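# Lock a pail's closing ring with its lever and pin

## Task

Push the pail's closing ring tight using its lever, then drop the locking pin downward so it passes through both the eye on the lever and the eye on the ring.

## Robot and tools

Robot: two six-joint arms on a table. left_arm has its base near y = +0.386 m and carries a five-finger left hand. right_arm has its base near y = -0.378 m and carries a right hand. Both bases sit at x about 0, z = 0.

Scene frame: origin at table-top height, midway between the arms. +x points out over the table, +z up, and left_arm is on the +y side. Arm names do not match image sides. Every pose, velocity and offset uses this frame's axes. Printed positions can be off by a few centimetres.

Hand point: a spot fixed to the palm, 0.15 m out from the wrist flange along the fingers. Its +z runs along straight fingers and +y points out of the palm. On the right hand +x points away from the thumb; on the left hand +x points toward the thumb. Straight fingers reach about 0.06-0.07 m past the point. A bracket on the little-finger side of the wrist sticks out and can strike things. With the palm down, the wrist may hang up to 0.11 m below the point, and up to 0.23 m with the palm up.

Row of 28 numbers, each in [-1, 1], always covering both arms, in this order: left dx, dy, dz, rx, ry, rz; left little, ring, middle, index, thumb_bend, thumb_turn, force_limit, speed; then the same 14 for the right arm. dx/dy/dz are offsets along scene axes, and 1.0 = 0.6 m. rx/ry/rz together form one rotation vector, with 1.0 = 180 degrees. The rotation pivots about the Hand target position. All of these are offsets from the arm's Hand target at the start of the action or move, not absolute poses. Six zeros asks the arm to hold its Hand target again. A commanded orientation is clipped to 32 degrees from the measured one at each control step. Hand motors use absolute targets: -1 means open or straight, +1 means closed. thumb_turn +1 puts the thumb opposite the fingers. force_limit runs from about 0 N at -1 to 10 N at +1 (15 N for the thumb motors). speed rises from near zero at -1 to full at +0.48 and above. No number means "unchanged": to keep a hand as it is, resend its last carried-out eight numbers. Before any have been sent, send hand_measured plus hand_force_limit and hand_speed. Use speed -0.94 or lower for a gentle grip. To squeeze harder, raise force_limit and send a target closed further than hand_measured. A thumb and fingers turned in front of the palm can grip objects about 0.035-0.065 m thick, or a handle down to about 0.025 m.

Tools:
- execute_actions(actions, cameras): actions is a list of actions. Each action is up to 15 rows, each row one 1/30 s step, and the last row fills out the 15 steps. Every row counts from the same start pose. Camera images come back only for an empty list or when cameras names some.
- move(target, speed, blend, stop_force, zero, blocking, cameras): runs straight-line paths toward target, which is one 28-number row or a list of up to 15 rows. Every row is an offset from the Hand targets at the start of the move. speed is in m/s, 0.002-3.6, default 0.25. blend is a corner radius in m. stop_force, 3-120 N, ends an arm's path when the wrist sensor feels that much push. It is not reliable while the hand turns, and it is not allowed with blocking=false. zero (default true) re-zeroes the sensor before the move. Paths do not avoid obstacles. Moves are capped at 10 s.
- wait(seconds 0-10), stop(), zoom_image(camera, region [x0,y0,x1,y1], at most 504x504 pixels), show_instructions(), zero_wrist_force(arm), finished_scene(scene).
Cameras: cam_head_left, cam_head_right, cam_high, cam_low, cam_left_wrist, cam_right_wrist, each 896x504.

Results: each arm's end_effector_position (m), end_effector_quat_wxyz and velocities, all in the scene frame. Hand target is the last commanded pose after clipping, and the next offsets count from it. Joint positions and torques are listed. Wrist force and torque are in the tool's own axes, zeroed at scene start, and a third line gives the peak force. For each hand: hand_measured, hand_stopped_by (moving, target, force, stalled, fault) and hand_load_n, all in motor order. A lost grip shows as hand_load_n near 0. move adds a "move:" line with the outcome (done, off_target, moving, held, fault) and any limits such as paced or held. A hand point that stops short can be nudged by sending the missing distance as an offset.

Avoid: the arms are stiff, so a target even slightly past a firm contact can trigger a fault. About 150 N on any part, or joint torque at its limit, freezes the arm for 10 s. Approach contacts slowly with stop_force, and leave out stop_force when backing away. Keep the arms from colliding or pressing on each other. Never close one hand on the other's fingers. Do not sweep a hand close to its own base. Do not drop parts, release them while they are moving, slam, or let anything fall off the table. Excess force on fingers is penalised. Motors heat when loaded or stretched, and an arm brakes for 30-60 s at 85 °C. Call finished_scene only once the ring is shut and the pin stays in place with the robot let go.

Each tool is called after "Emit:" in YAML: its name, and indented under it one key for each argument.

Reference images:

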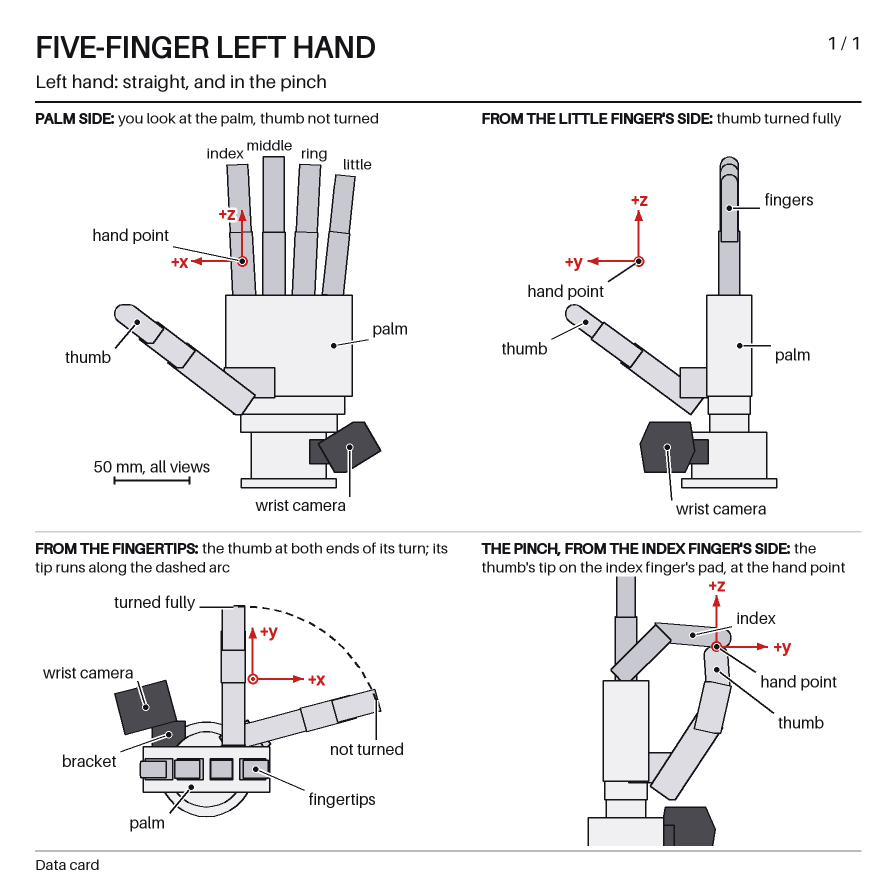

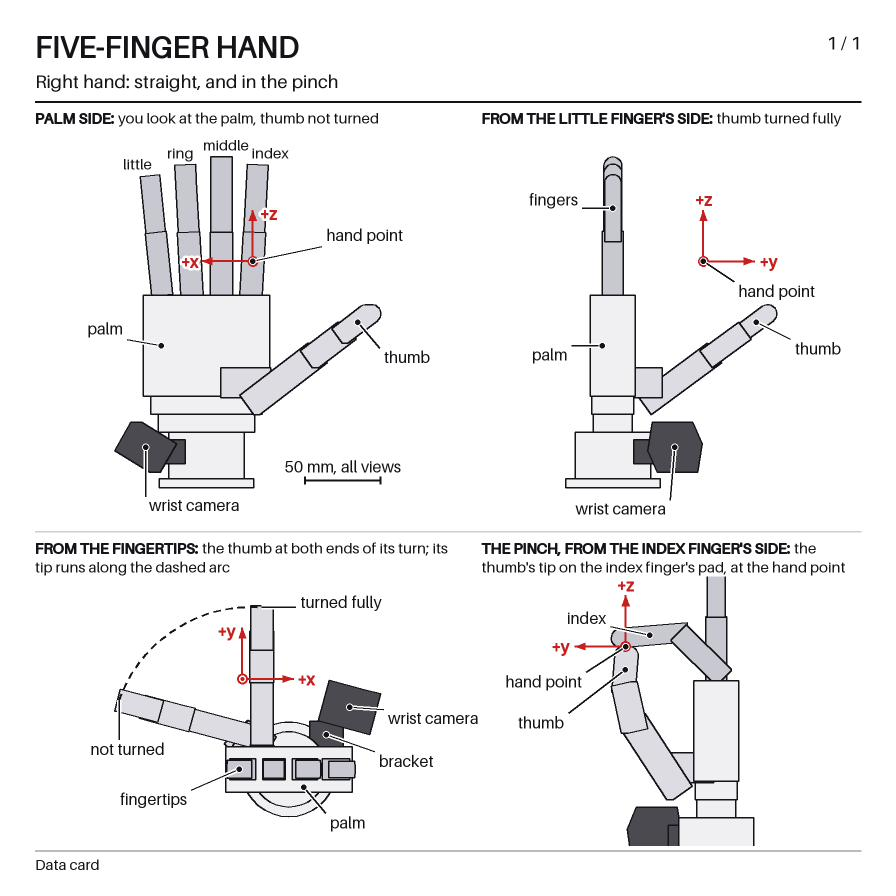

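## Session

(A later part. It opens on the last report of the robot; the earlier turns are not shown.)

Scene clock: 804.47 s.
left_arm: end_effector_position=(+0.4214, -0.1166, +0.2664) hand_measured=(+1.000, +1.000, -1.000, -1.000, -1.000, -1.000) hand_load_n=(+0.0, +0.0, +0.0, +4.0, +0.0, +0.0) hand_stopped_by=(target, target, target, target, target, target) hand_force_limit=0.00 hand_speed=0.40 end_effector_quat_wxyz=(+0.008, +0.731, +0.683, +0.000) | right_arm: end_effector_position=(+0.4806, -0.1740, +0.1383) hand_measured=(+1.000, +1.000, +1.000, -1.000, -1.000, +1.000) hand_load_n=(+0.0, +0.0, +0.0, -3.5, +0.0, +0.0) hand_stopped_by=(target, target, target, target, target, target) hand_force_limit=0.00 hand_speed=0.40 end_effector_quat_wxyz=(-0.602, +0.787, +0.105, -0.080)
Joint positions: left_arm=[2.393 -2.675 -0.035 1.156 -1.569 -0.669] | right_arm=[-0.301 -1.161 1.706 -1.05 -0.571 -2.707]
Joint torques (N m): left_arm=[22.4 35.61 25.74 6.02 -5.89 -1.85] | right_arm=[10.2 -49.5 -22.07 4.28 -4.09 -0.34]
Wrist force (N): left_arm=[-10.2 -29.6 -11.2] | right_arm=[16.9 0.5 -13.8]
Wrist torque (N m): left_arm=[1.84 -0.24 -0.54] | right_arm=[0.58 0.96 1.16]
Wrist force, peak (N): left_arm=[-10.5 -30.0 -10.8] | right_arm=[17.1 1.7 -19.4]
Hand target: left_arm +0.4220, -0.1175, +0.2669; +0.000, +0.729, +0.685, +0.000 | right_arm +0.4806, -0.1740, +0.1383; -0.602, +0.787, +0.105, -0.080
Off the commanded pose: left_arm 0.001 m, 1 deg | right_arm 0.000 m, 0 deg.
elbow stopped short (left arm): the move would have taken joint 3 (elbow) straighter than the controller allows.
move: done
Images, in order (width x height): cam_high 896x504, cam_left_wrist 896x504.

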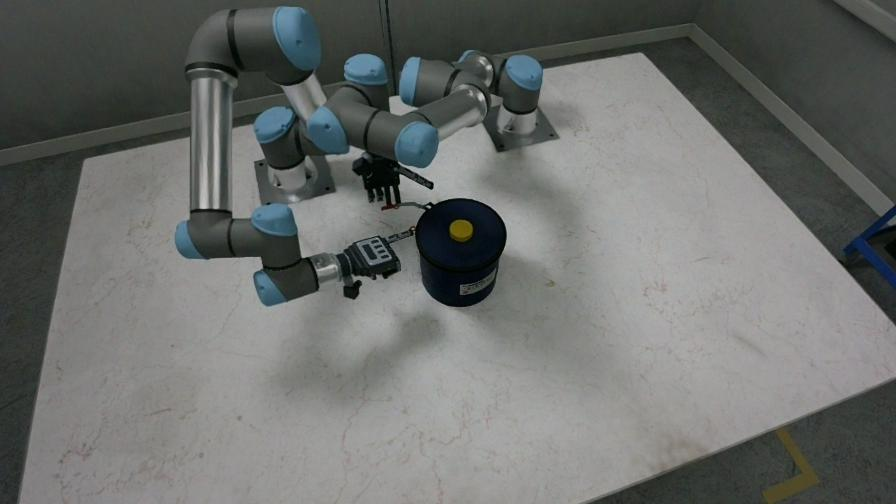

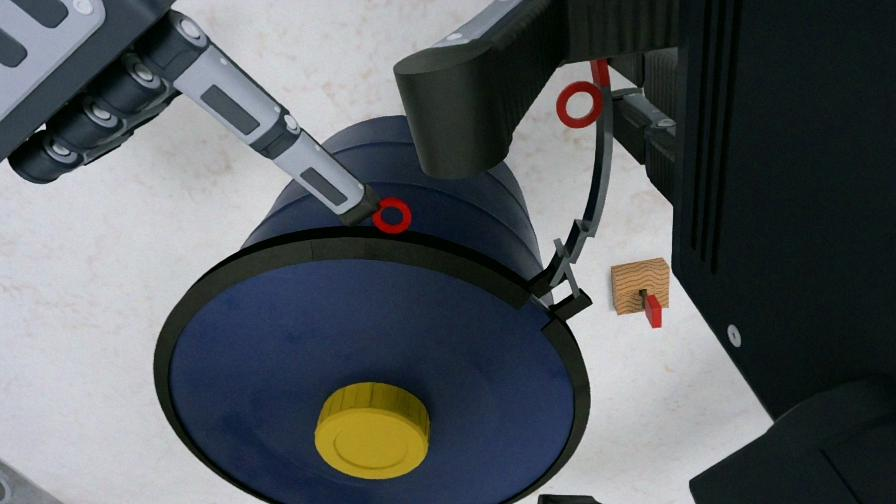

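Emit:
move:
  target:
    - [-0.0145,0.0165,0.0247,-0.0834,-0.0734,0,1,1,-1,-1,-1,-1,0,0.4,0,0,0,0,0,0,1,1,1,-1,-1,1,0,0.4]
  speed: 0.06
  cameras: ["cam_left_wrist","cam_high","cam_low"]

Emit:
zoom_image:
  camera: "cam_high"
  region: [380, 180, 450, 250]

Scene clock: 858.23 s.
left_arm: end_effector_position=(+0.4133, -0.1076, +0.2817) hand_measured=(+1.000, +1.000, -1.000, -1.000, -1.000, -1.000) hand_load_n=(+0.0, +0.0, +0.0, +3.0, +0.0, +0.0) hand_stopped_by=(target, target, target, target, target, target) hand_force_limit=0.00 hand_speed=0.40 end_effector_quat_wxyz=(+0.174, +0.718, +0.674, -0.005) | right_arm: end_effector_position=(+0.4806, -0.1740, +0.1383) hand_measured=(+1.000, +1.000, +1.000, -1.000, -1.000, +1.000) hand_load_n=(+0.0, +0.5, +0.5, -3.0, +0.0, +0.0) hand_stopped_by=(target, target, target, target, target, target) hand_force_limit=0.00 hand_speed=0.40 end_effector_quat_wxyz=(-0.602, +0.787, +0.105, -0.080)
Joint positions: left_arm=[2.412 -2.186 -0.869 1.831 -1.526 -0.663] | right_arm=[-0.301 -1.161 1.706 -1.05 -0.571 -2.707]
Joint torques (N m): left_arm=[15.79 52.6 22.07 6.22 -1.92 3.38] | right_arm=[9.22 -45.03 -16.21 2.4 -0.97 -0.14]
Wrist force (N): left_arm=[0.1 -22.4 -2.6] | right_arm=[15.9 0.1 -18.8]
Wrist torque (N m): left_arm=[1.01 0.39 -0.31] | right_arm=[0.91 0.87 1.10]
Wrist force, peak (N): left_arm=[-10.5 -30.1 -11.6] | right_arm=[18.2 0.3 -22.8]
Hand target: left_arm +0.4133, -0.1076, +0.2817; +0.174, +0.718, +0.674, -0.005 | right_arm +0.4806, -0.1740, +0.1383; -0.602, +0.787, +0.105, -0.080
Off the commanded pose: left_arm 0.000 m, 0 deg | right_arm 0.000 m, 0 deg.
move: done
Images, in order (width x height): cam_high 896x504, cam_low 896x504, cam_left_wrist 896x504.

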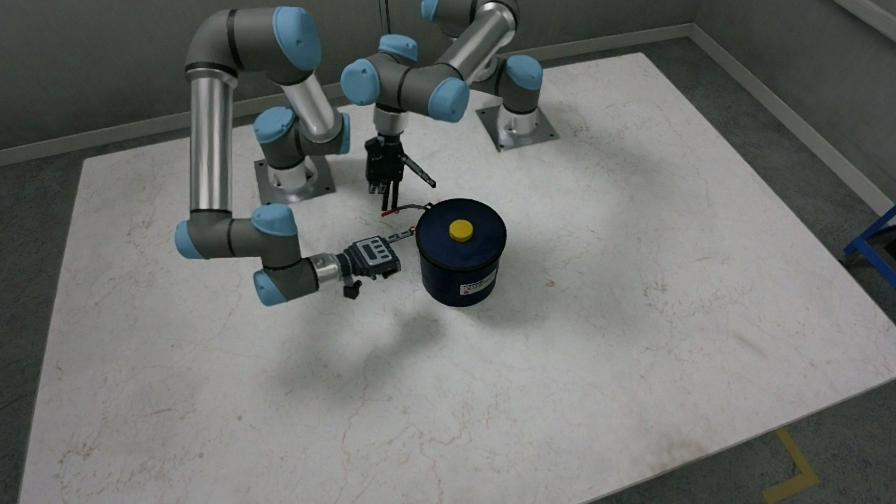

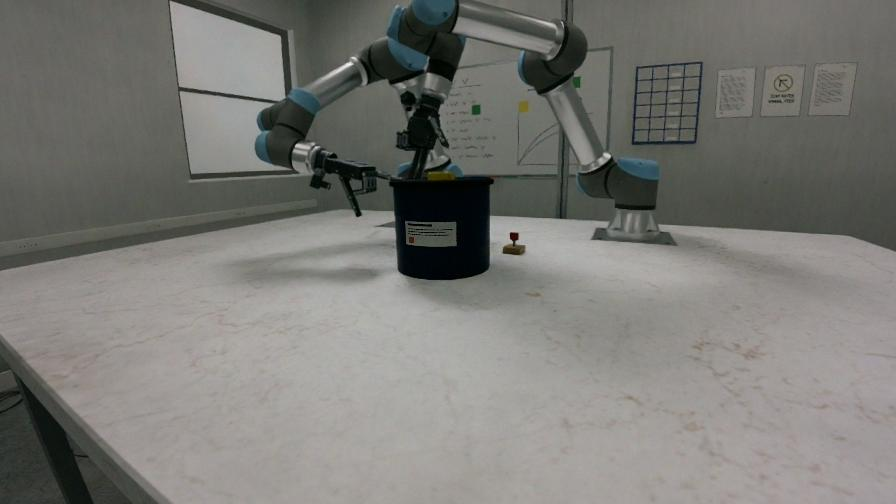

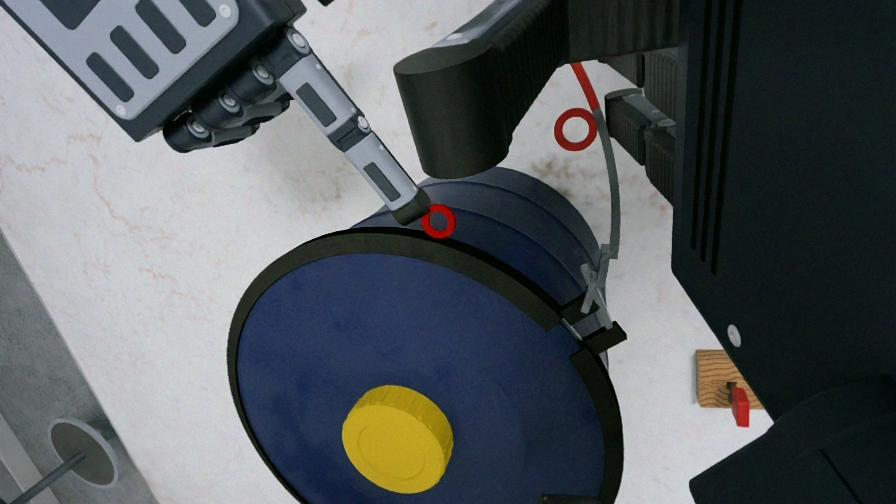

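Scaled by 7.200.

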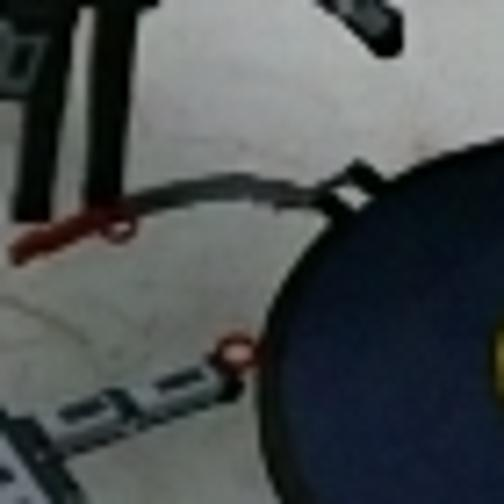

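Emit:
move:
  target:
    - [0.0202,0.0095,-0.005,-0.01255,0.01426,0.0522,1,1,-1,-1,-1,-1,0,0.4,0,0,0,0,0,0,1,1,1,-1,-1,1,0,0.4]
    - [0.038,0.022,-0.0108,-0.0251,0.0285,0.1044,1,1,-1,-1,-1,-1,0,0.4,0,0,0,0,0,0,1,1,1,-1,-1,1,0,0.4]
  speed: 0.05
  blend: [0.005,0]
  stop_force: 15
  cameras: ["cam_left_wrist","cam_high","cam_right_wrist"]

Emit:
zoom_image:
  camera: "cam_high"
  region: [380, 180, 450, 250]

Scene clock: 877.47 s.
left_arm: end_effector_position=(+0.4361, -0.0944, +0.2753) hand_measured=(+1.000, +1.000, -1.000, -1.000, -1.000, -1.000) hand_load_n=(+0.0, +0.5, +0.0, +1.5, +0.0, +0.0) hand_stopped_by=(target, target, target, target, target, target) hand_force_limit=0.00 hand_speed=0.40 end_effector_quat_wxyz=(+0.170, +0.590, +0.789, -0.035) | right_arm: end_effector_position=(+0.4806, -0.1740, +0.1383) hand_measured=(+1.000, +1.000, +1.000, -1.000, -1.000, +1.000) hand_load_n=(+0.0, +0.0, +0.0, -2.0, +0.5, +0.0) hand_stopped_by=(target, target, target, target, target, target) hand_force_limit=0.00 hand_speed=0.40 end_effector_quat_wxyz=(-0.602, +0.787, +0.105, -0.080)
Joint positions: left_arm=[2.445 -2.27 -0.725 1.77 -1.515 -0.981] | right_arm=[-0.301 -1.161 1.706 -1.05 -0.571 -2.707]
Joint torques (N m): left_arm=[12.4 32.95 29.23 0.13 -0.85 -2.22] | right_arm=[8.86 -40.01 -10.16 2.44 -1 0.07]
Wrist force (N): left_arm=[-0.6 -10.6 -4.5] | right_arm=[11.4 -0.3 -12.7]
Wrist torque (N m): left_arm=[0.67 0.39 -0.22] | right_arm=[0.60 0.60 0.84]
Wrist force, peak (N): left_arm=[-0.6 -23.2 -3.2] | right_arm=[16.0 0.0 -19.1]
Hand target: left_arm +0.4361, -0.0944, +0.2753; +0.170, +0.590, +0.789, -0.035 | right_arm +0.4806, -0.1740, +0.1383; -0.602, +0.787, +0.105, -0.080
Off the commanded pose: left_arm 0.000 m, 0 deg | right_arm 0.000 m, 0 deg.
move: done
Images, in order (width x height): cam_high 896x504, cam_left_wrist 896x504, cam_right_wrist 896x504.

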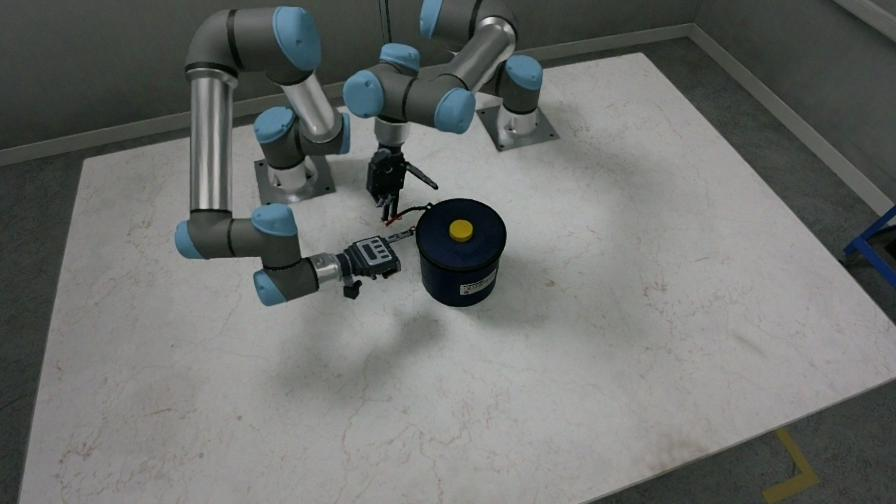

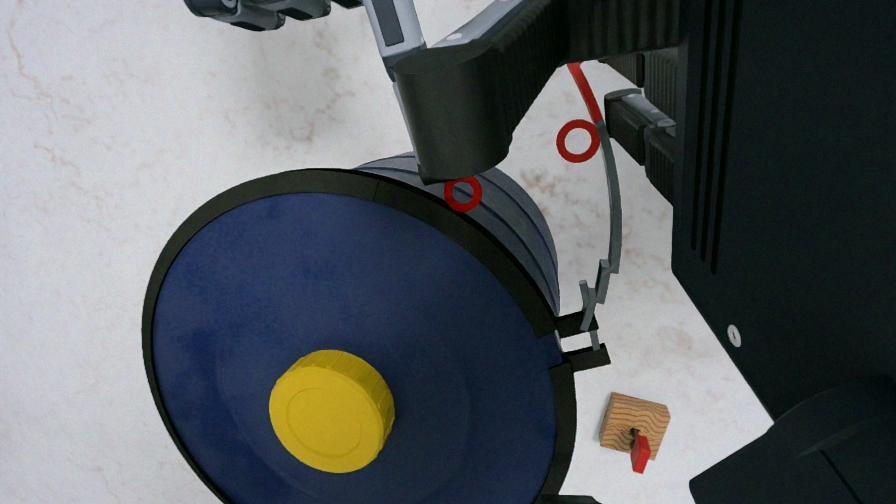

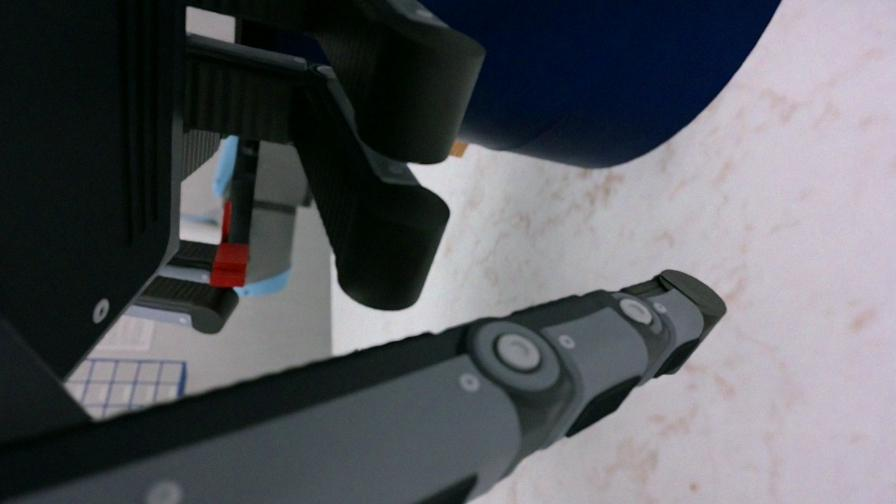

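Scaled by 7.200.

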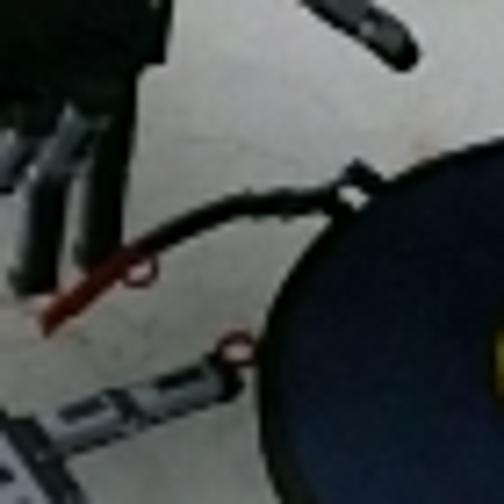

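Emit:
execute_actions:
  actions: []

Scene clock: 901.77 s.
left_arm: end_effector_position=(+0.4361, -0.0944, +0.2753) hand_measured=(+1.000, +1.000, -1.000, -1.000, -1.000, -1.000) hand_load_n=(+0.0, +0.0, +0.0, +1.0, +0.0, +0.0) hand_stopped_by=(target, target, target, target, target, target) hand_force_limit=0.00 hand_speed=0.40 end_effector_quat_wxyz=(+0.170, +0.590, +0.789, -0.035) | right_arm: end_effector_position=(+0.4806, -0.1740, +0.1383) hand_measured=(+1.000, +1.000, +1.000, -1.000, -1.000, +1.000) hand_load_n=(+0.0, +0.0, +0.0, -1.5, +0.0, +0.0) hand_stopped_by=(target, target, target, target, target, target) hand_force_limit=0.00 hand_speed=0.40 end_effector_quat_wxyz=(-0.602, +0.787, +0.105, -0.080)
Joint positions: left_arm=[2.445 -2.27 -0.725 1.77 -1.515 -0.981] | right_arm=[-0.301 -1.161 1.706 -1.05 -0.571 -2.707]
Joint velocities: within noise
Joint torques (N m): left_arm=[13.69 33.45 29.43 0.12 -1.01 -2.4] | right_arm=[8.31 -37.46 -7.64 2.43 -1.05 0.25]
Motor temperatures (°C): left_arm=[33 36 33 36 41 41] | right_arm=[34 34 34 38 41 39]
Wrist force (N): left_arm=[-0.6 -10.5 -4.6] | right_arm=[11.4 -0.2 -12.6]
Wrist torque (N m): left_arm=[0.69 0.38 -0.23] | right_arm=[0.61 0.59 0.84]
Wrist force, peak (N): left_arm=[-0.8 -10.9 -4.7] | right_arm=[11.5 -0.4 -13.0]
Hand target: left_arm +0.4361, -0.0944, +0.2753; +0.170, +0.590, +0.789, -0.035 | right_arm +0.4806, -0.1740, +0.1383; -0.602, +0.787, +0.105, -0.080
Off the commanded pose: left_arm 0.000 m, 0 deg | right_arm 0.000 m, 0 deg.

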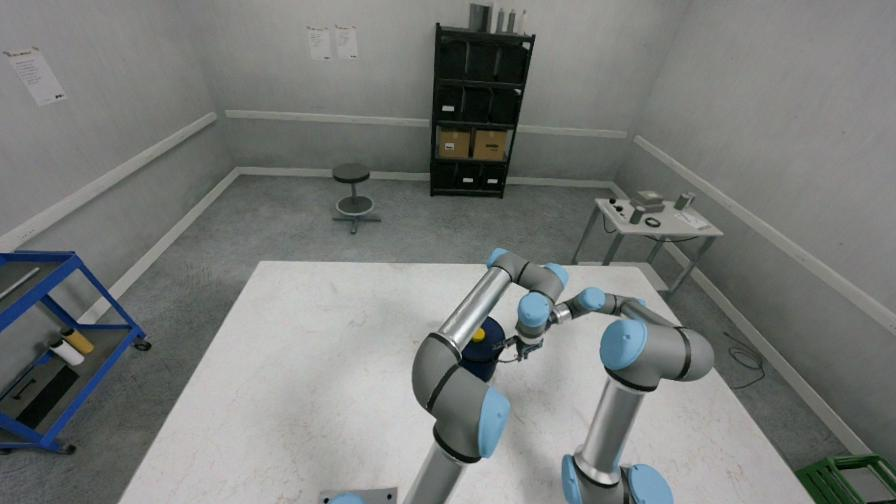

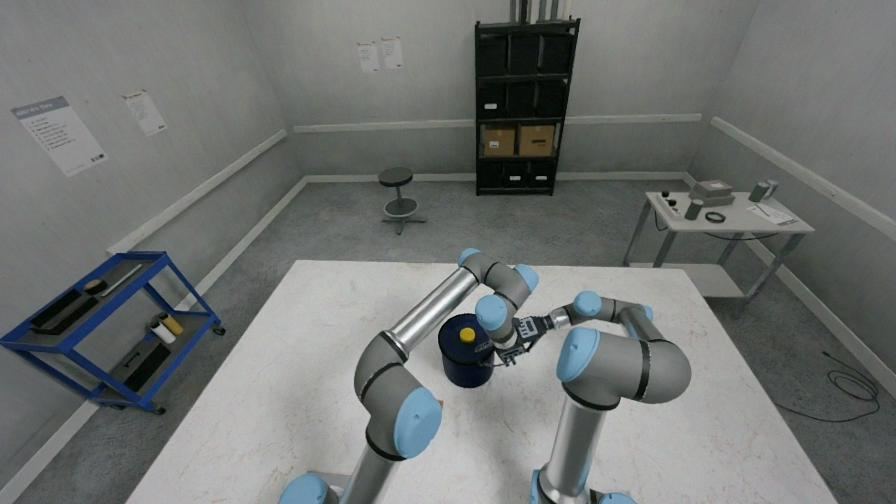

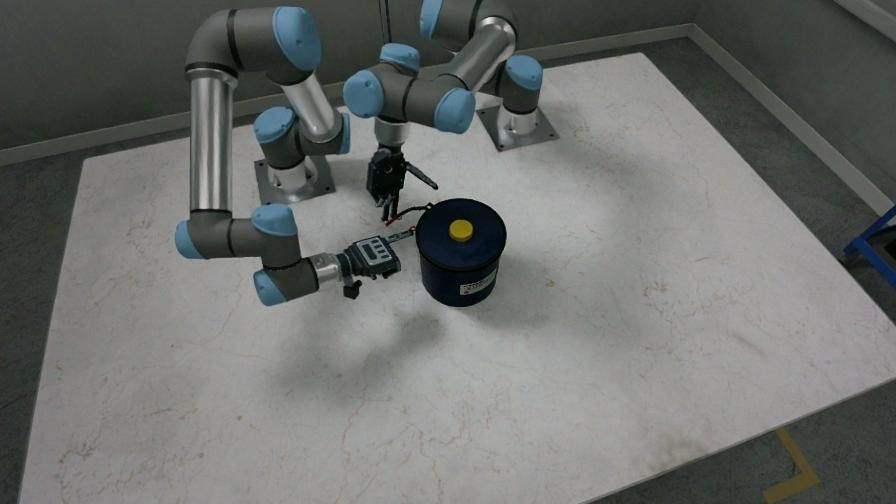

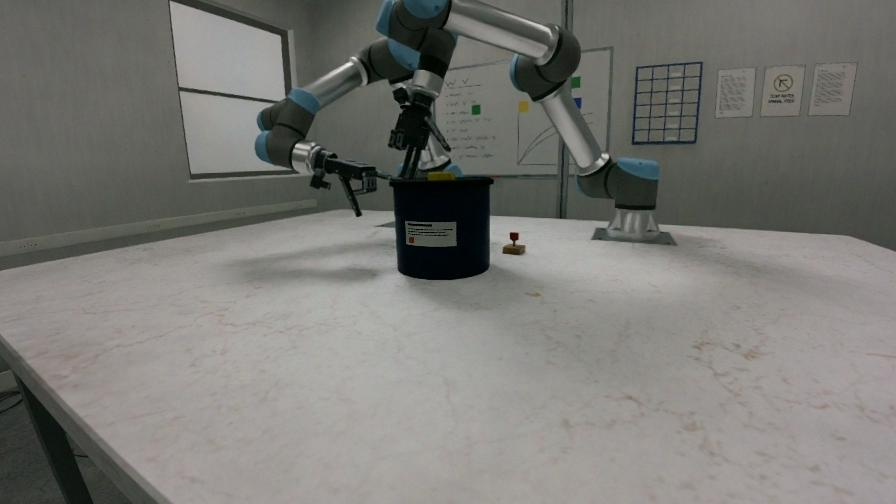

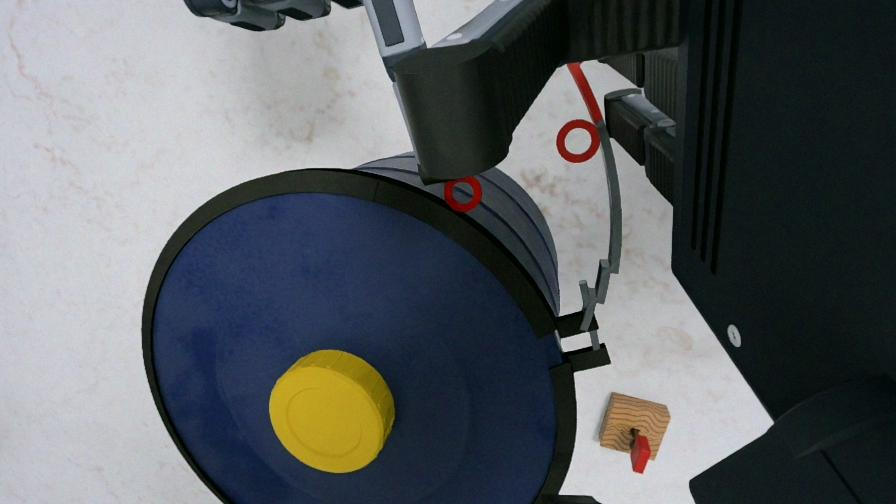

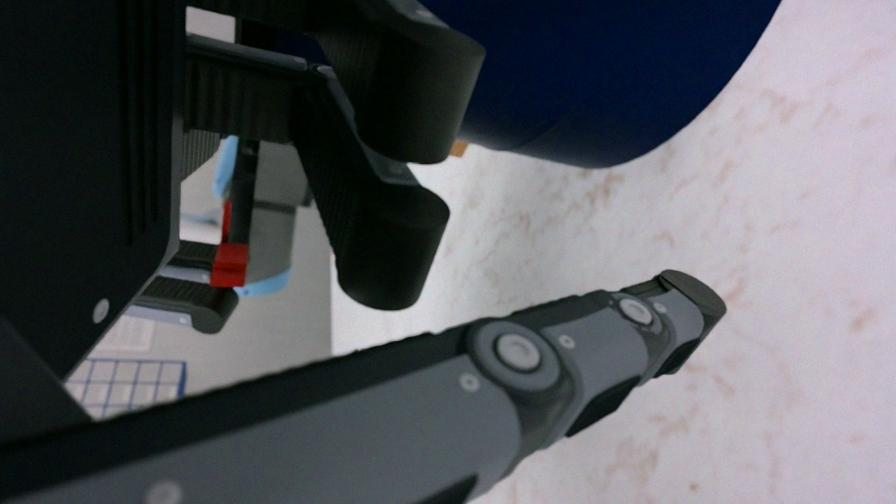

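Emit:
move:
  target: [0.0155,0.01533,-0.0065,-0.01256,0.01428,0.05222,1,1,-1,-1,-1,-1,0,0.4,0,0,0,0,0,0,1,1,1,-1,-1,1,0,0.4]
  speed: 0.02
  stop_force: 30
  cameras: ["cam_left_wrist","cam_high"]

Scene clock: 913.03 s.
left_arm: end_effector_position=(+0.4454, -0.0852, +0.2714) hand_measured=(+1.000, +1.000, -1.000, -1.000, -1.000, -1.000) hand_load_n=(+0.0, +0.0, +0.0, +0.5, +0.0, +0.0) hand_stopped_by=(target, target, target, target, target, target) hand_force_limit=0.00 hand_speed=0.40 end_effector_quat_wxyz=(+0.166, +0.519, +0.837, -0.050) | right_arm: end_effector_position=(+0.4806, -0.1740, +0.1383) hand_measured=(+1.000, +1.000, +1.000, -1.000, -1.000, +1.000) hand_load_n=(+0.0, +0.0, +0.0, -1.5, +0.0, +0.0) hand_stopped_by=(target, target, target, target, target, target) hand_force_limit=0.00 hand_speed=0.40 end_effector_quat_wxyz=(-0.602, +0.787, +0.105, -0.080)
Joint positions: left_arm=[2.467 -2.306 -0.664 1.743 -1.508 -1.135] | right_arm=[-0.301 -1.161 1.706 -1.05 -0.571 -2.707]
Joint torques (N m): left_arm=[10.13 34.68 28.83 -1.69 0.4 -2.41] | right_arm=[7.61 -32.07 -5.04 2.37 -1.01 0.72]
Wrist force (N): left_arm=[-1.5 -3.7 -2.9] | right_arm=[8.5 -0.8 -9.5]
Wrist torque (N m): left_arm=[0.43 0.35 -0.25] | right_arm=[0.40 0.42 0.67]
Wrist force, peak (N): left_arm=[-0.7 -10.7 -4.8] | right_arm=[11.5 -0.4 -12.8]
Hand target: left_arm +0.4454, -0.0852, +0.2714; +0.166, +0.519, +0.837, -0.050 | right_arm +0.4806, -0.1740, +0.1383; -0.602, +0.787, +0.105, -0.080
Off the commanded pose: left_arm 0.000 m, 0 deg | right_arm 0.000 m, 0 deg.
move: done
Images, in order (width x height): cam_high 896x504, cam_left_wrist 896x504.

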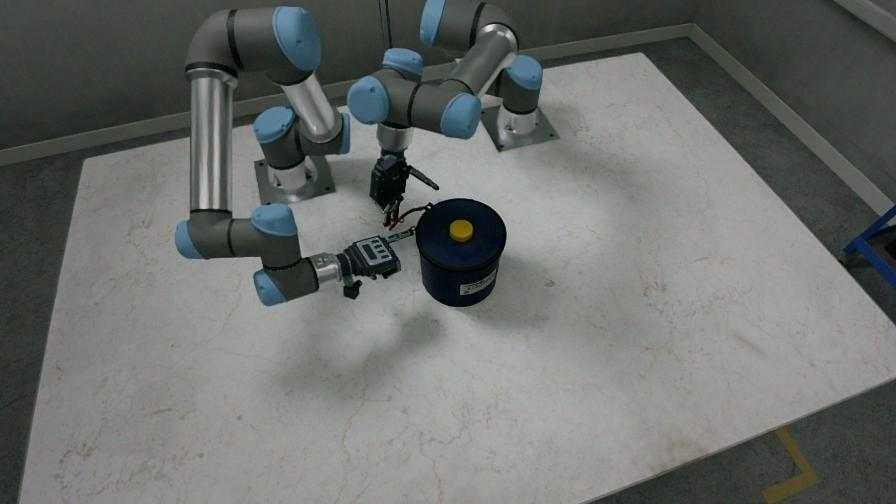

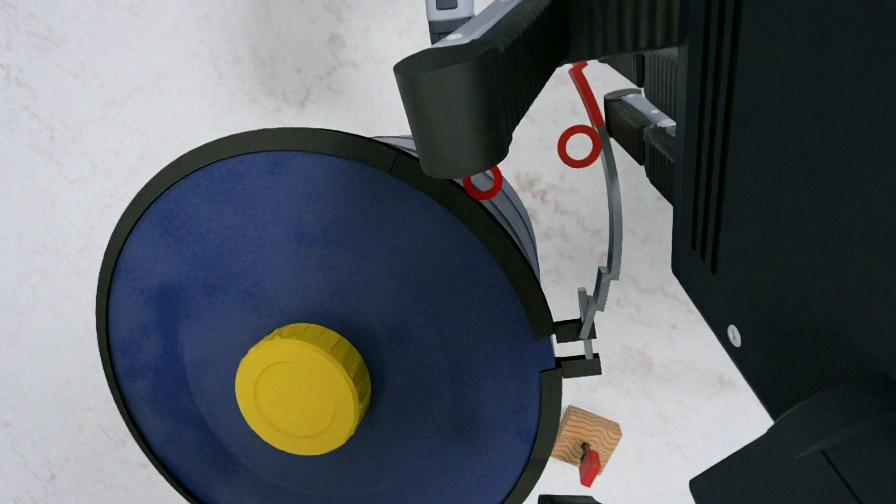

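Emit:
move:
  target:
    - [0,0,0,0,0,0,1,1,-1,-1,-1,-1,0,0.4,0.0345,-0.1288,0,0,0,0,1,1,1,-1,-1,1,0,0.4]
    - [0,0,0,0,0,0,1,1,-1,-1,-1,-1,0,0.4,0.0345,-0.22,0.2,0,0,0,1,1,1,-1,-1,1,0,0.4]
  speed: [0.05,0.15]
  blend: [0.02,0]
  cameras: ["cam_left_wrist","cam_high"]

Emit:
zoom_image:
  camera: "cam_high"
  region: [350, 170, 520, 310]

Scene clock: 923.27 s.
left_arm: end_effector_position=(+0.4454, -0.0852, +0.2714) hand_measured=(+1.000, +1.000, -1.000, -1.000, -1.000, -1.000) hand_load_n=(+0.0, +0.0, +0.0, +0.5, +0.0, +0.0) hand_stopped_by=(target, target, target, target, target, target) hand_force_limit=0.00 hand_speed=0.40 end_effector_quat_wxyz=(+0.166, +0.519, +0.837, -0.050) | right_arm: end_effector_position=(+0.5013, -0.3060, +0.2582) hand_measured=(+1.000, +1.000, +1.000, -1.000, -1.000, +1.000) hand_load_n=(+0.0, +0.0, +0.0, +0.0, +0.0, +0.0) hand_stopped_by=(target, target, target, target, target, target) hand_force_limit=0.00 hand_speed=0.40 end_effector_quat_wxyz=(-0.602, +0.787, +0.105, -0.080)
Joint positions: left_arm=[2.467 -2.306 -0.664 1.743 -1.508 -1.135] | right_arm=[-0.506 -1.164 1.366 -0.594 -0.756 -2.851]
Joint torques (N m): left_arm=[10.48 33.39 28.66 -1.66 0.23 -2.63] | right_arm=[-13.59 -27.1 -33.3 1.59 -1.84 -1.24]
Wrist force (N): left_arm=[-2.0 -3.7 -3.1] | right_arm=[0.7 -2.4 -0.1]
Wrist torque (N m): left_arm=[0.43 0.40 -0.28] | right_arm=[-0.25 -0.07 0.24]
Wrist force, peak (N): left_arm=[-1.7 -4.0 -3.1] | right_arm=[8.6 -0.7 -9.6]
Hand target: left_arm +0.4454, -0.0852, +0.2714; +0.166, +0.519, +0.837, -0.050 | right_arm +0.5013, -0.3060, +0.2583; -0.602, +0.787, +0.105, -0.080
Off the commanded pose: left_arm 0.000 m, 0 deg | right_arm 0.000 m, 0 deg.
move: done
Images, in order (width x height): cam_high 896x504, cam_left_wrist 896x504.

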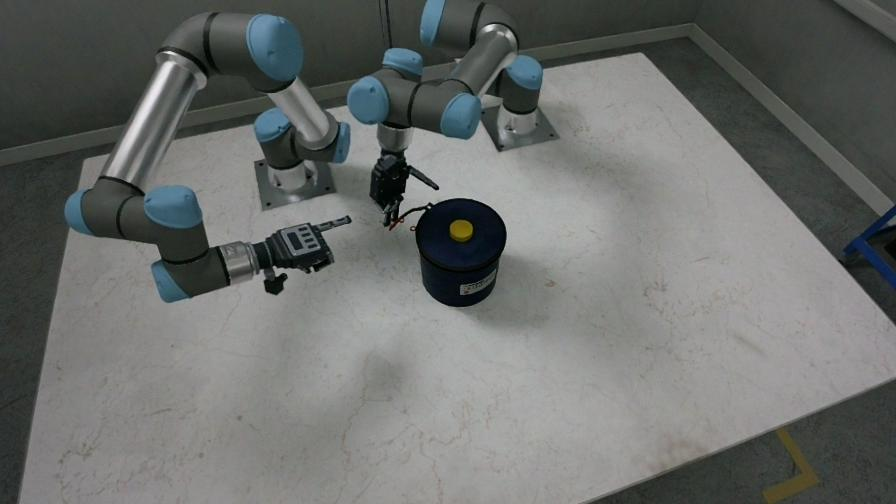

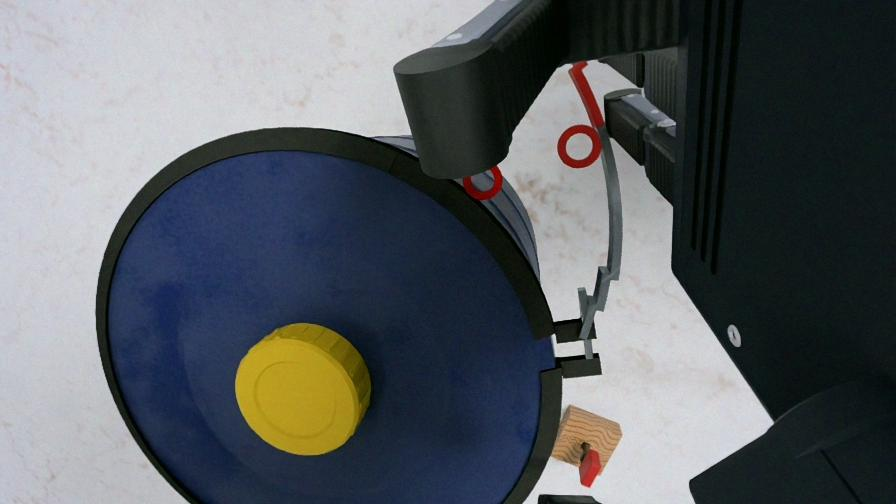

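Scaled by 2.965.

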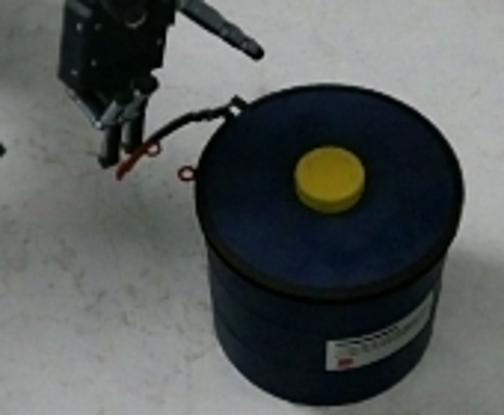

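Emit:
move:
  target:
    - [0.01267,0.0175,-0.00667,-0.01256,0.01428,0.05222,1,1,-1,-1,-1,-1,0,0.4,0,0,0,0,0,0,1,1,1,-1,-1,1,0,0.4]
    - [0.02183,0.03667,-0.01333,-0.02511,0.02856,0.10444,1,1,-1,-1,-1,-1,0,0.4,0,0,0,0,0,0,1,1,1,-1,-1,1,0,0.4]
  speed: 0.03
  blend: [0.005,0]
  stop_force: 15
  cameras: ["cam_left_wrist","cam_high"]

Emit:
zoom_image:
  camera: "cam_high"
  region: [370, 180, 470, 260]

Scene clock: 936.50 s.
left_arm: end_effector_position=(+0.4585, -0.0632, +0.2634) hand_measured=(+1.000, +1.000, -1.000, -1.000, -1.000, -1.000) hand_load_n=(+0.0, +0.0, +0.0, +0.0, +0.0, +0.0) hand_stopped_by=(target, target, target, target, target, target) hand_force_limit=0.00 hand_speed=0.40 end_effector_quat_wxyz=(+0.155, +0.365, +0.915, -0.078) | right_arm: end_effector_position=(+0.5013, -0.3060, +0.2583) hand_measured=(+1.000, +1.000, +1.000, -1.000, -1.000, +1.000) hand_load_n=(+0.0, +0.0, +0.0, +0.0, +0.0, +0.0) hand_stopped_by=(target, target, target, target, target, target) hand_force_limit=0.00 hand_speed=0.40 end_effector_quat_wxyz=(-0.602, +0.787, +0.105, -0.080)
Joint positions: left_arm=[2.518 -2.356 -0.579 1.703 -1.491 -1.436] | right_arm=[-0.506 -1.163 1.365 -0.593 -0.756 -2.851]
Joint torques (N m): left_arm=[7.52 36.29 27.02 -2.86 1.48 -2.8] | right_arm=[-13.67 -26.98 -33.64 1.63 -1.58 -1.29]
Wrist force (N): left_arm=[-2.8 1.5 -1.6] | right_arm=[0.8 -2.5 0.0]
Wrist torque (N m): left_arm=[0.28 0.29 -0.29] | right_arm=[-0.28 -0.09 0.25]
Wrist force, peak (N): left_arm=[-1.5 -3.9 -3.2] | right_arm=[0.8 -2.7 -0.2]
Hand target: left_arm +0.4585, -0.0632, +0.2634; +0.155, +0.365, +0.915, -0.078 | right_arm +0.5013, -0.3060, +0.2583; -0.602, +0.787, +0.105, -0.080
Off the commanded pose: left_arm 0.000 m, 0 deg | right_arm 0.000 m, 0 deg.
move: done
Images, in order (width x height): cam_high 896x504, cam_left_wrist 896x504.

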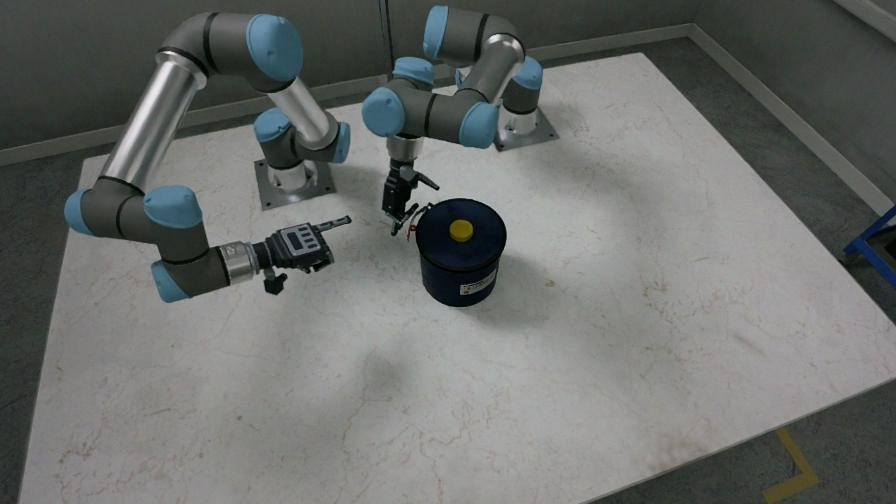

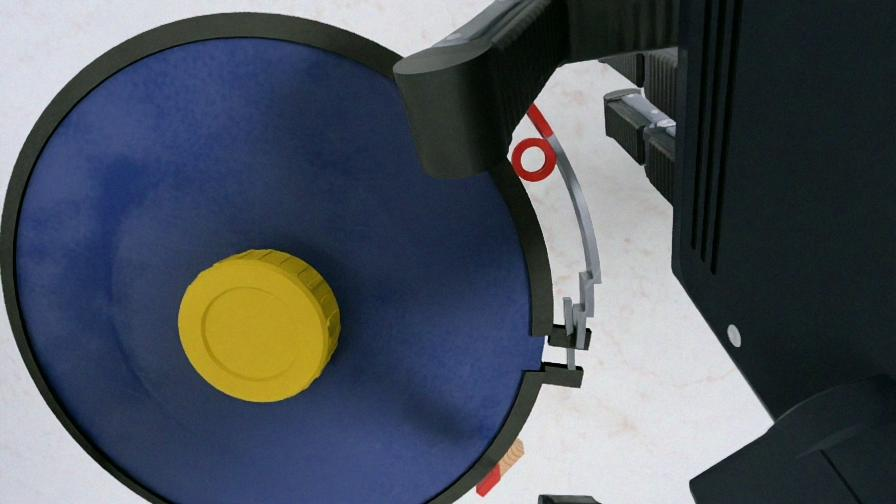

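Scaled by 5.040.

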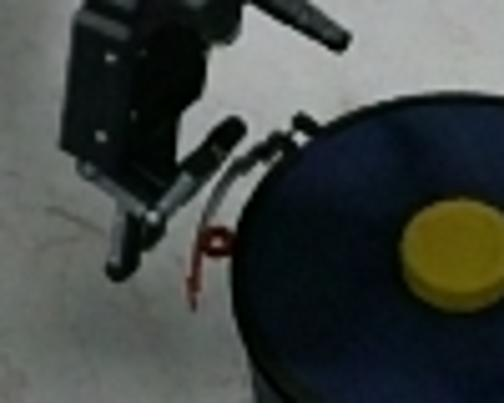

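Emit:
move:
  target: [0.00533,0.02067,-0.00667,-0.01256,0.01428,0.05222,1,1,-1,-1,-1,-1,0,0.4,0,0,0,0,0,0,1,1,1,-1,-1,1,0,0.4]
  speed: 0.02
  stop_force: 12
  cameras: ["cam_left_wrist","cam_high"]

Emit:
zoom_image:
  camera: "cam_high"
  region: [380, 190, 450, 245]

Emit:
zoom_image:
  camera: "cam_left_wrist"
  region: [400, 80, 700, 400]

Scene clock: 947.30 s.
left_arm: end_effector_position=(+0.4617, -0.0508, +0.2594) hand_measured=(+1.000, +1.000, -1.000, -1.000, -1.000, -1.000) hand_load_n=(+0.0, +0.0, +0.0, +0.0, +0.0, +0.0) hand_stopped_by=(target, target, target, target, target, target) hand_force_limit=0.00 hand_speed=0.40 end_effector_quat_wxyz=(+0.148, +0.284, +0.943, -0.091) | right_arm: end_effector_position=(+0.5013, -0.3060, +0.2583) hand_measured=(+1.000, +1.000, +1.000, -1.000, -1.000, +1.000) hand_load_n=(+0.0, +0.0, +0.0, +0.0, +0.0, +0.0) hand_stopped_by=(target, target, target, target, target, target) hand_force_limit=0.00 hand_speed=0.40 end_effector_quat_wxyz=(-0.602, +0.787, +0.105, -0.080)
Joint positions: left_arm=[2.546 -2.364 -0.565 1.697 -1.481 -1.584] | right_arm=[-0.506 -1.163 1.365 -0.593 -0.756 -2.851]
Joint torques (N m): left_arm=[7.74 36.21 27.55 -2.97 1.7 -2.8] | right_arm=[-13.25 -26.79 -33.59 1.56 -1.54 -1.29]
Wrist force (N): left_arm=[-2.6 1.5 -1.1] | right_arm=[0.9 -2.4 -0.1]
Wrist torque (N m): left_arm=[0.25 0.28 -0.27] | right_arm=[-0.26 -0.11 0.26]
Wrist force, peak (N): left_arm=[-3.0 1.6 -1.5] | right_arm=[0.7 -2.7 0.0]
Hand target: left_arm +0.4617, -0.0508, +0.2594; +0.148, +0.284, +0.943, -0.091 | right_arm +0.5013, -0.3060, +0.2583; -0.602, +0.787, +0.105, -0.080
Off the commanded pose: left_arm 0.000 m, 0 deg | right_arm 0.000 m, 0 deg.
move: done
Images, in order (width x height): cam_high 896x504, cam_left_wrist 896x504.

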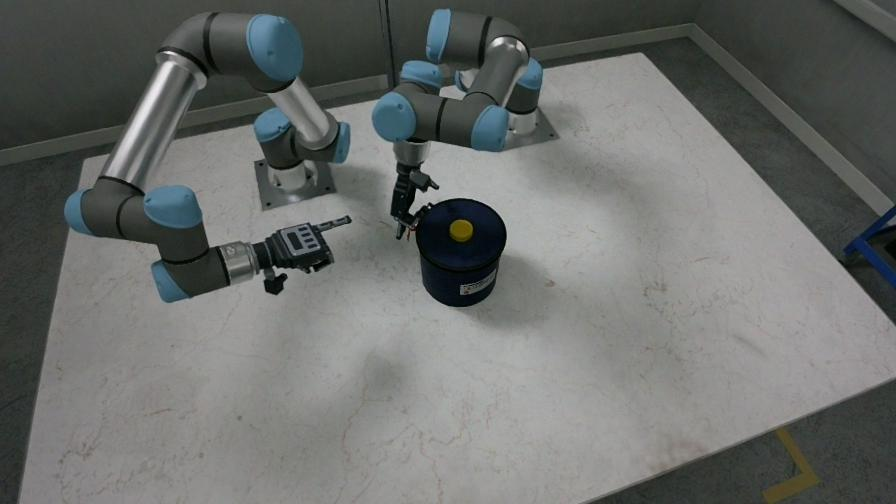

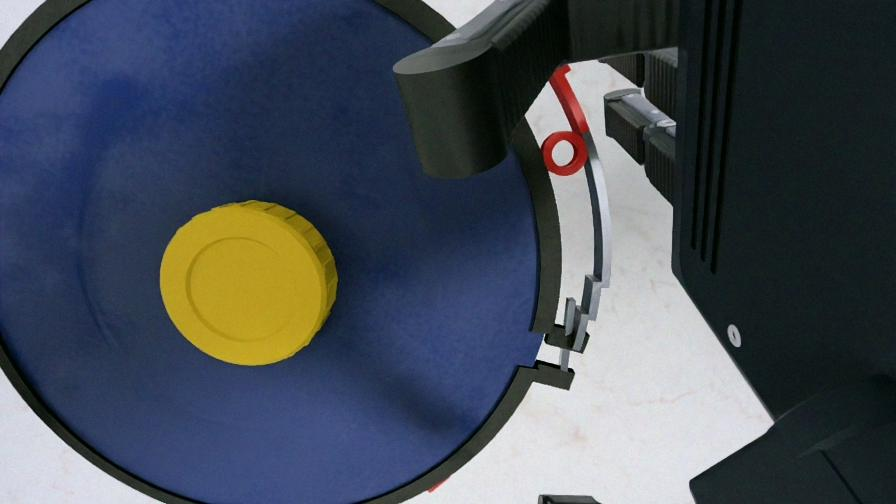

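Scaled by 7.200.

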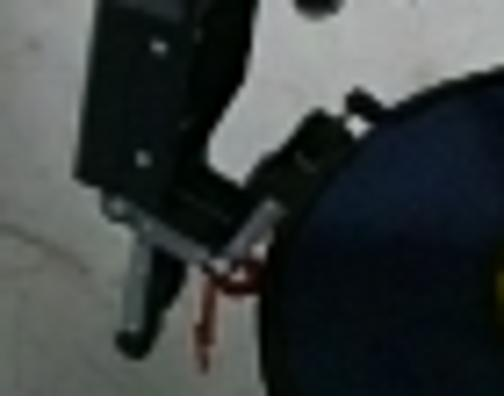

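Scaled by 1.575.

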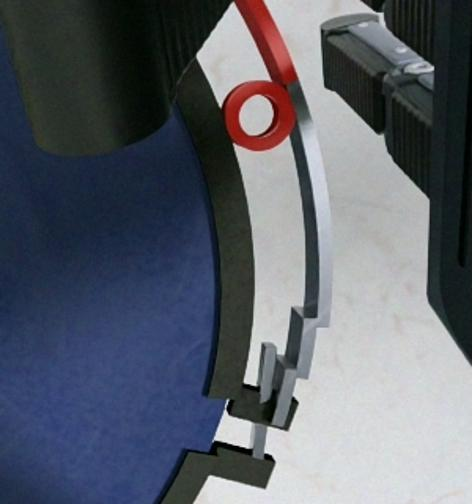

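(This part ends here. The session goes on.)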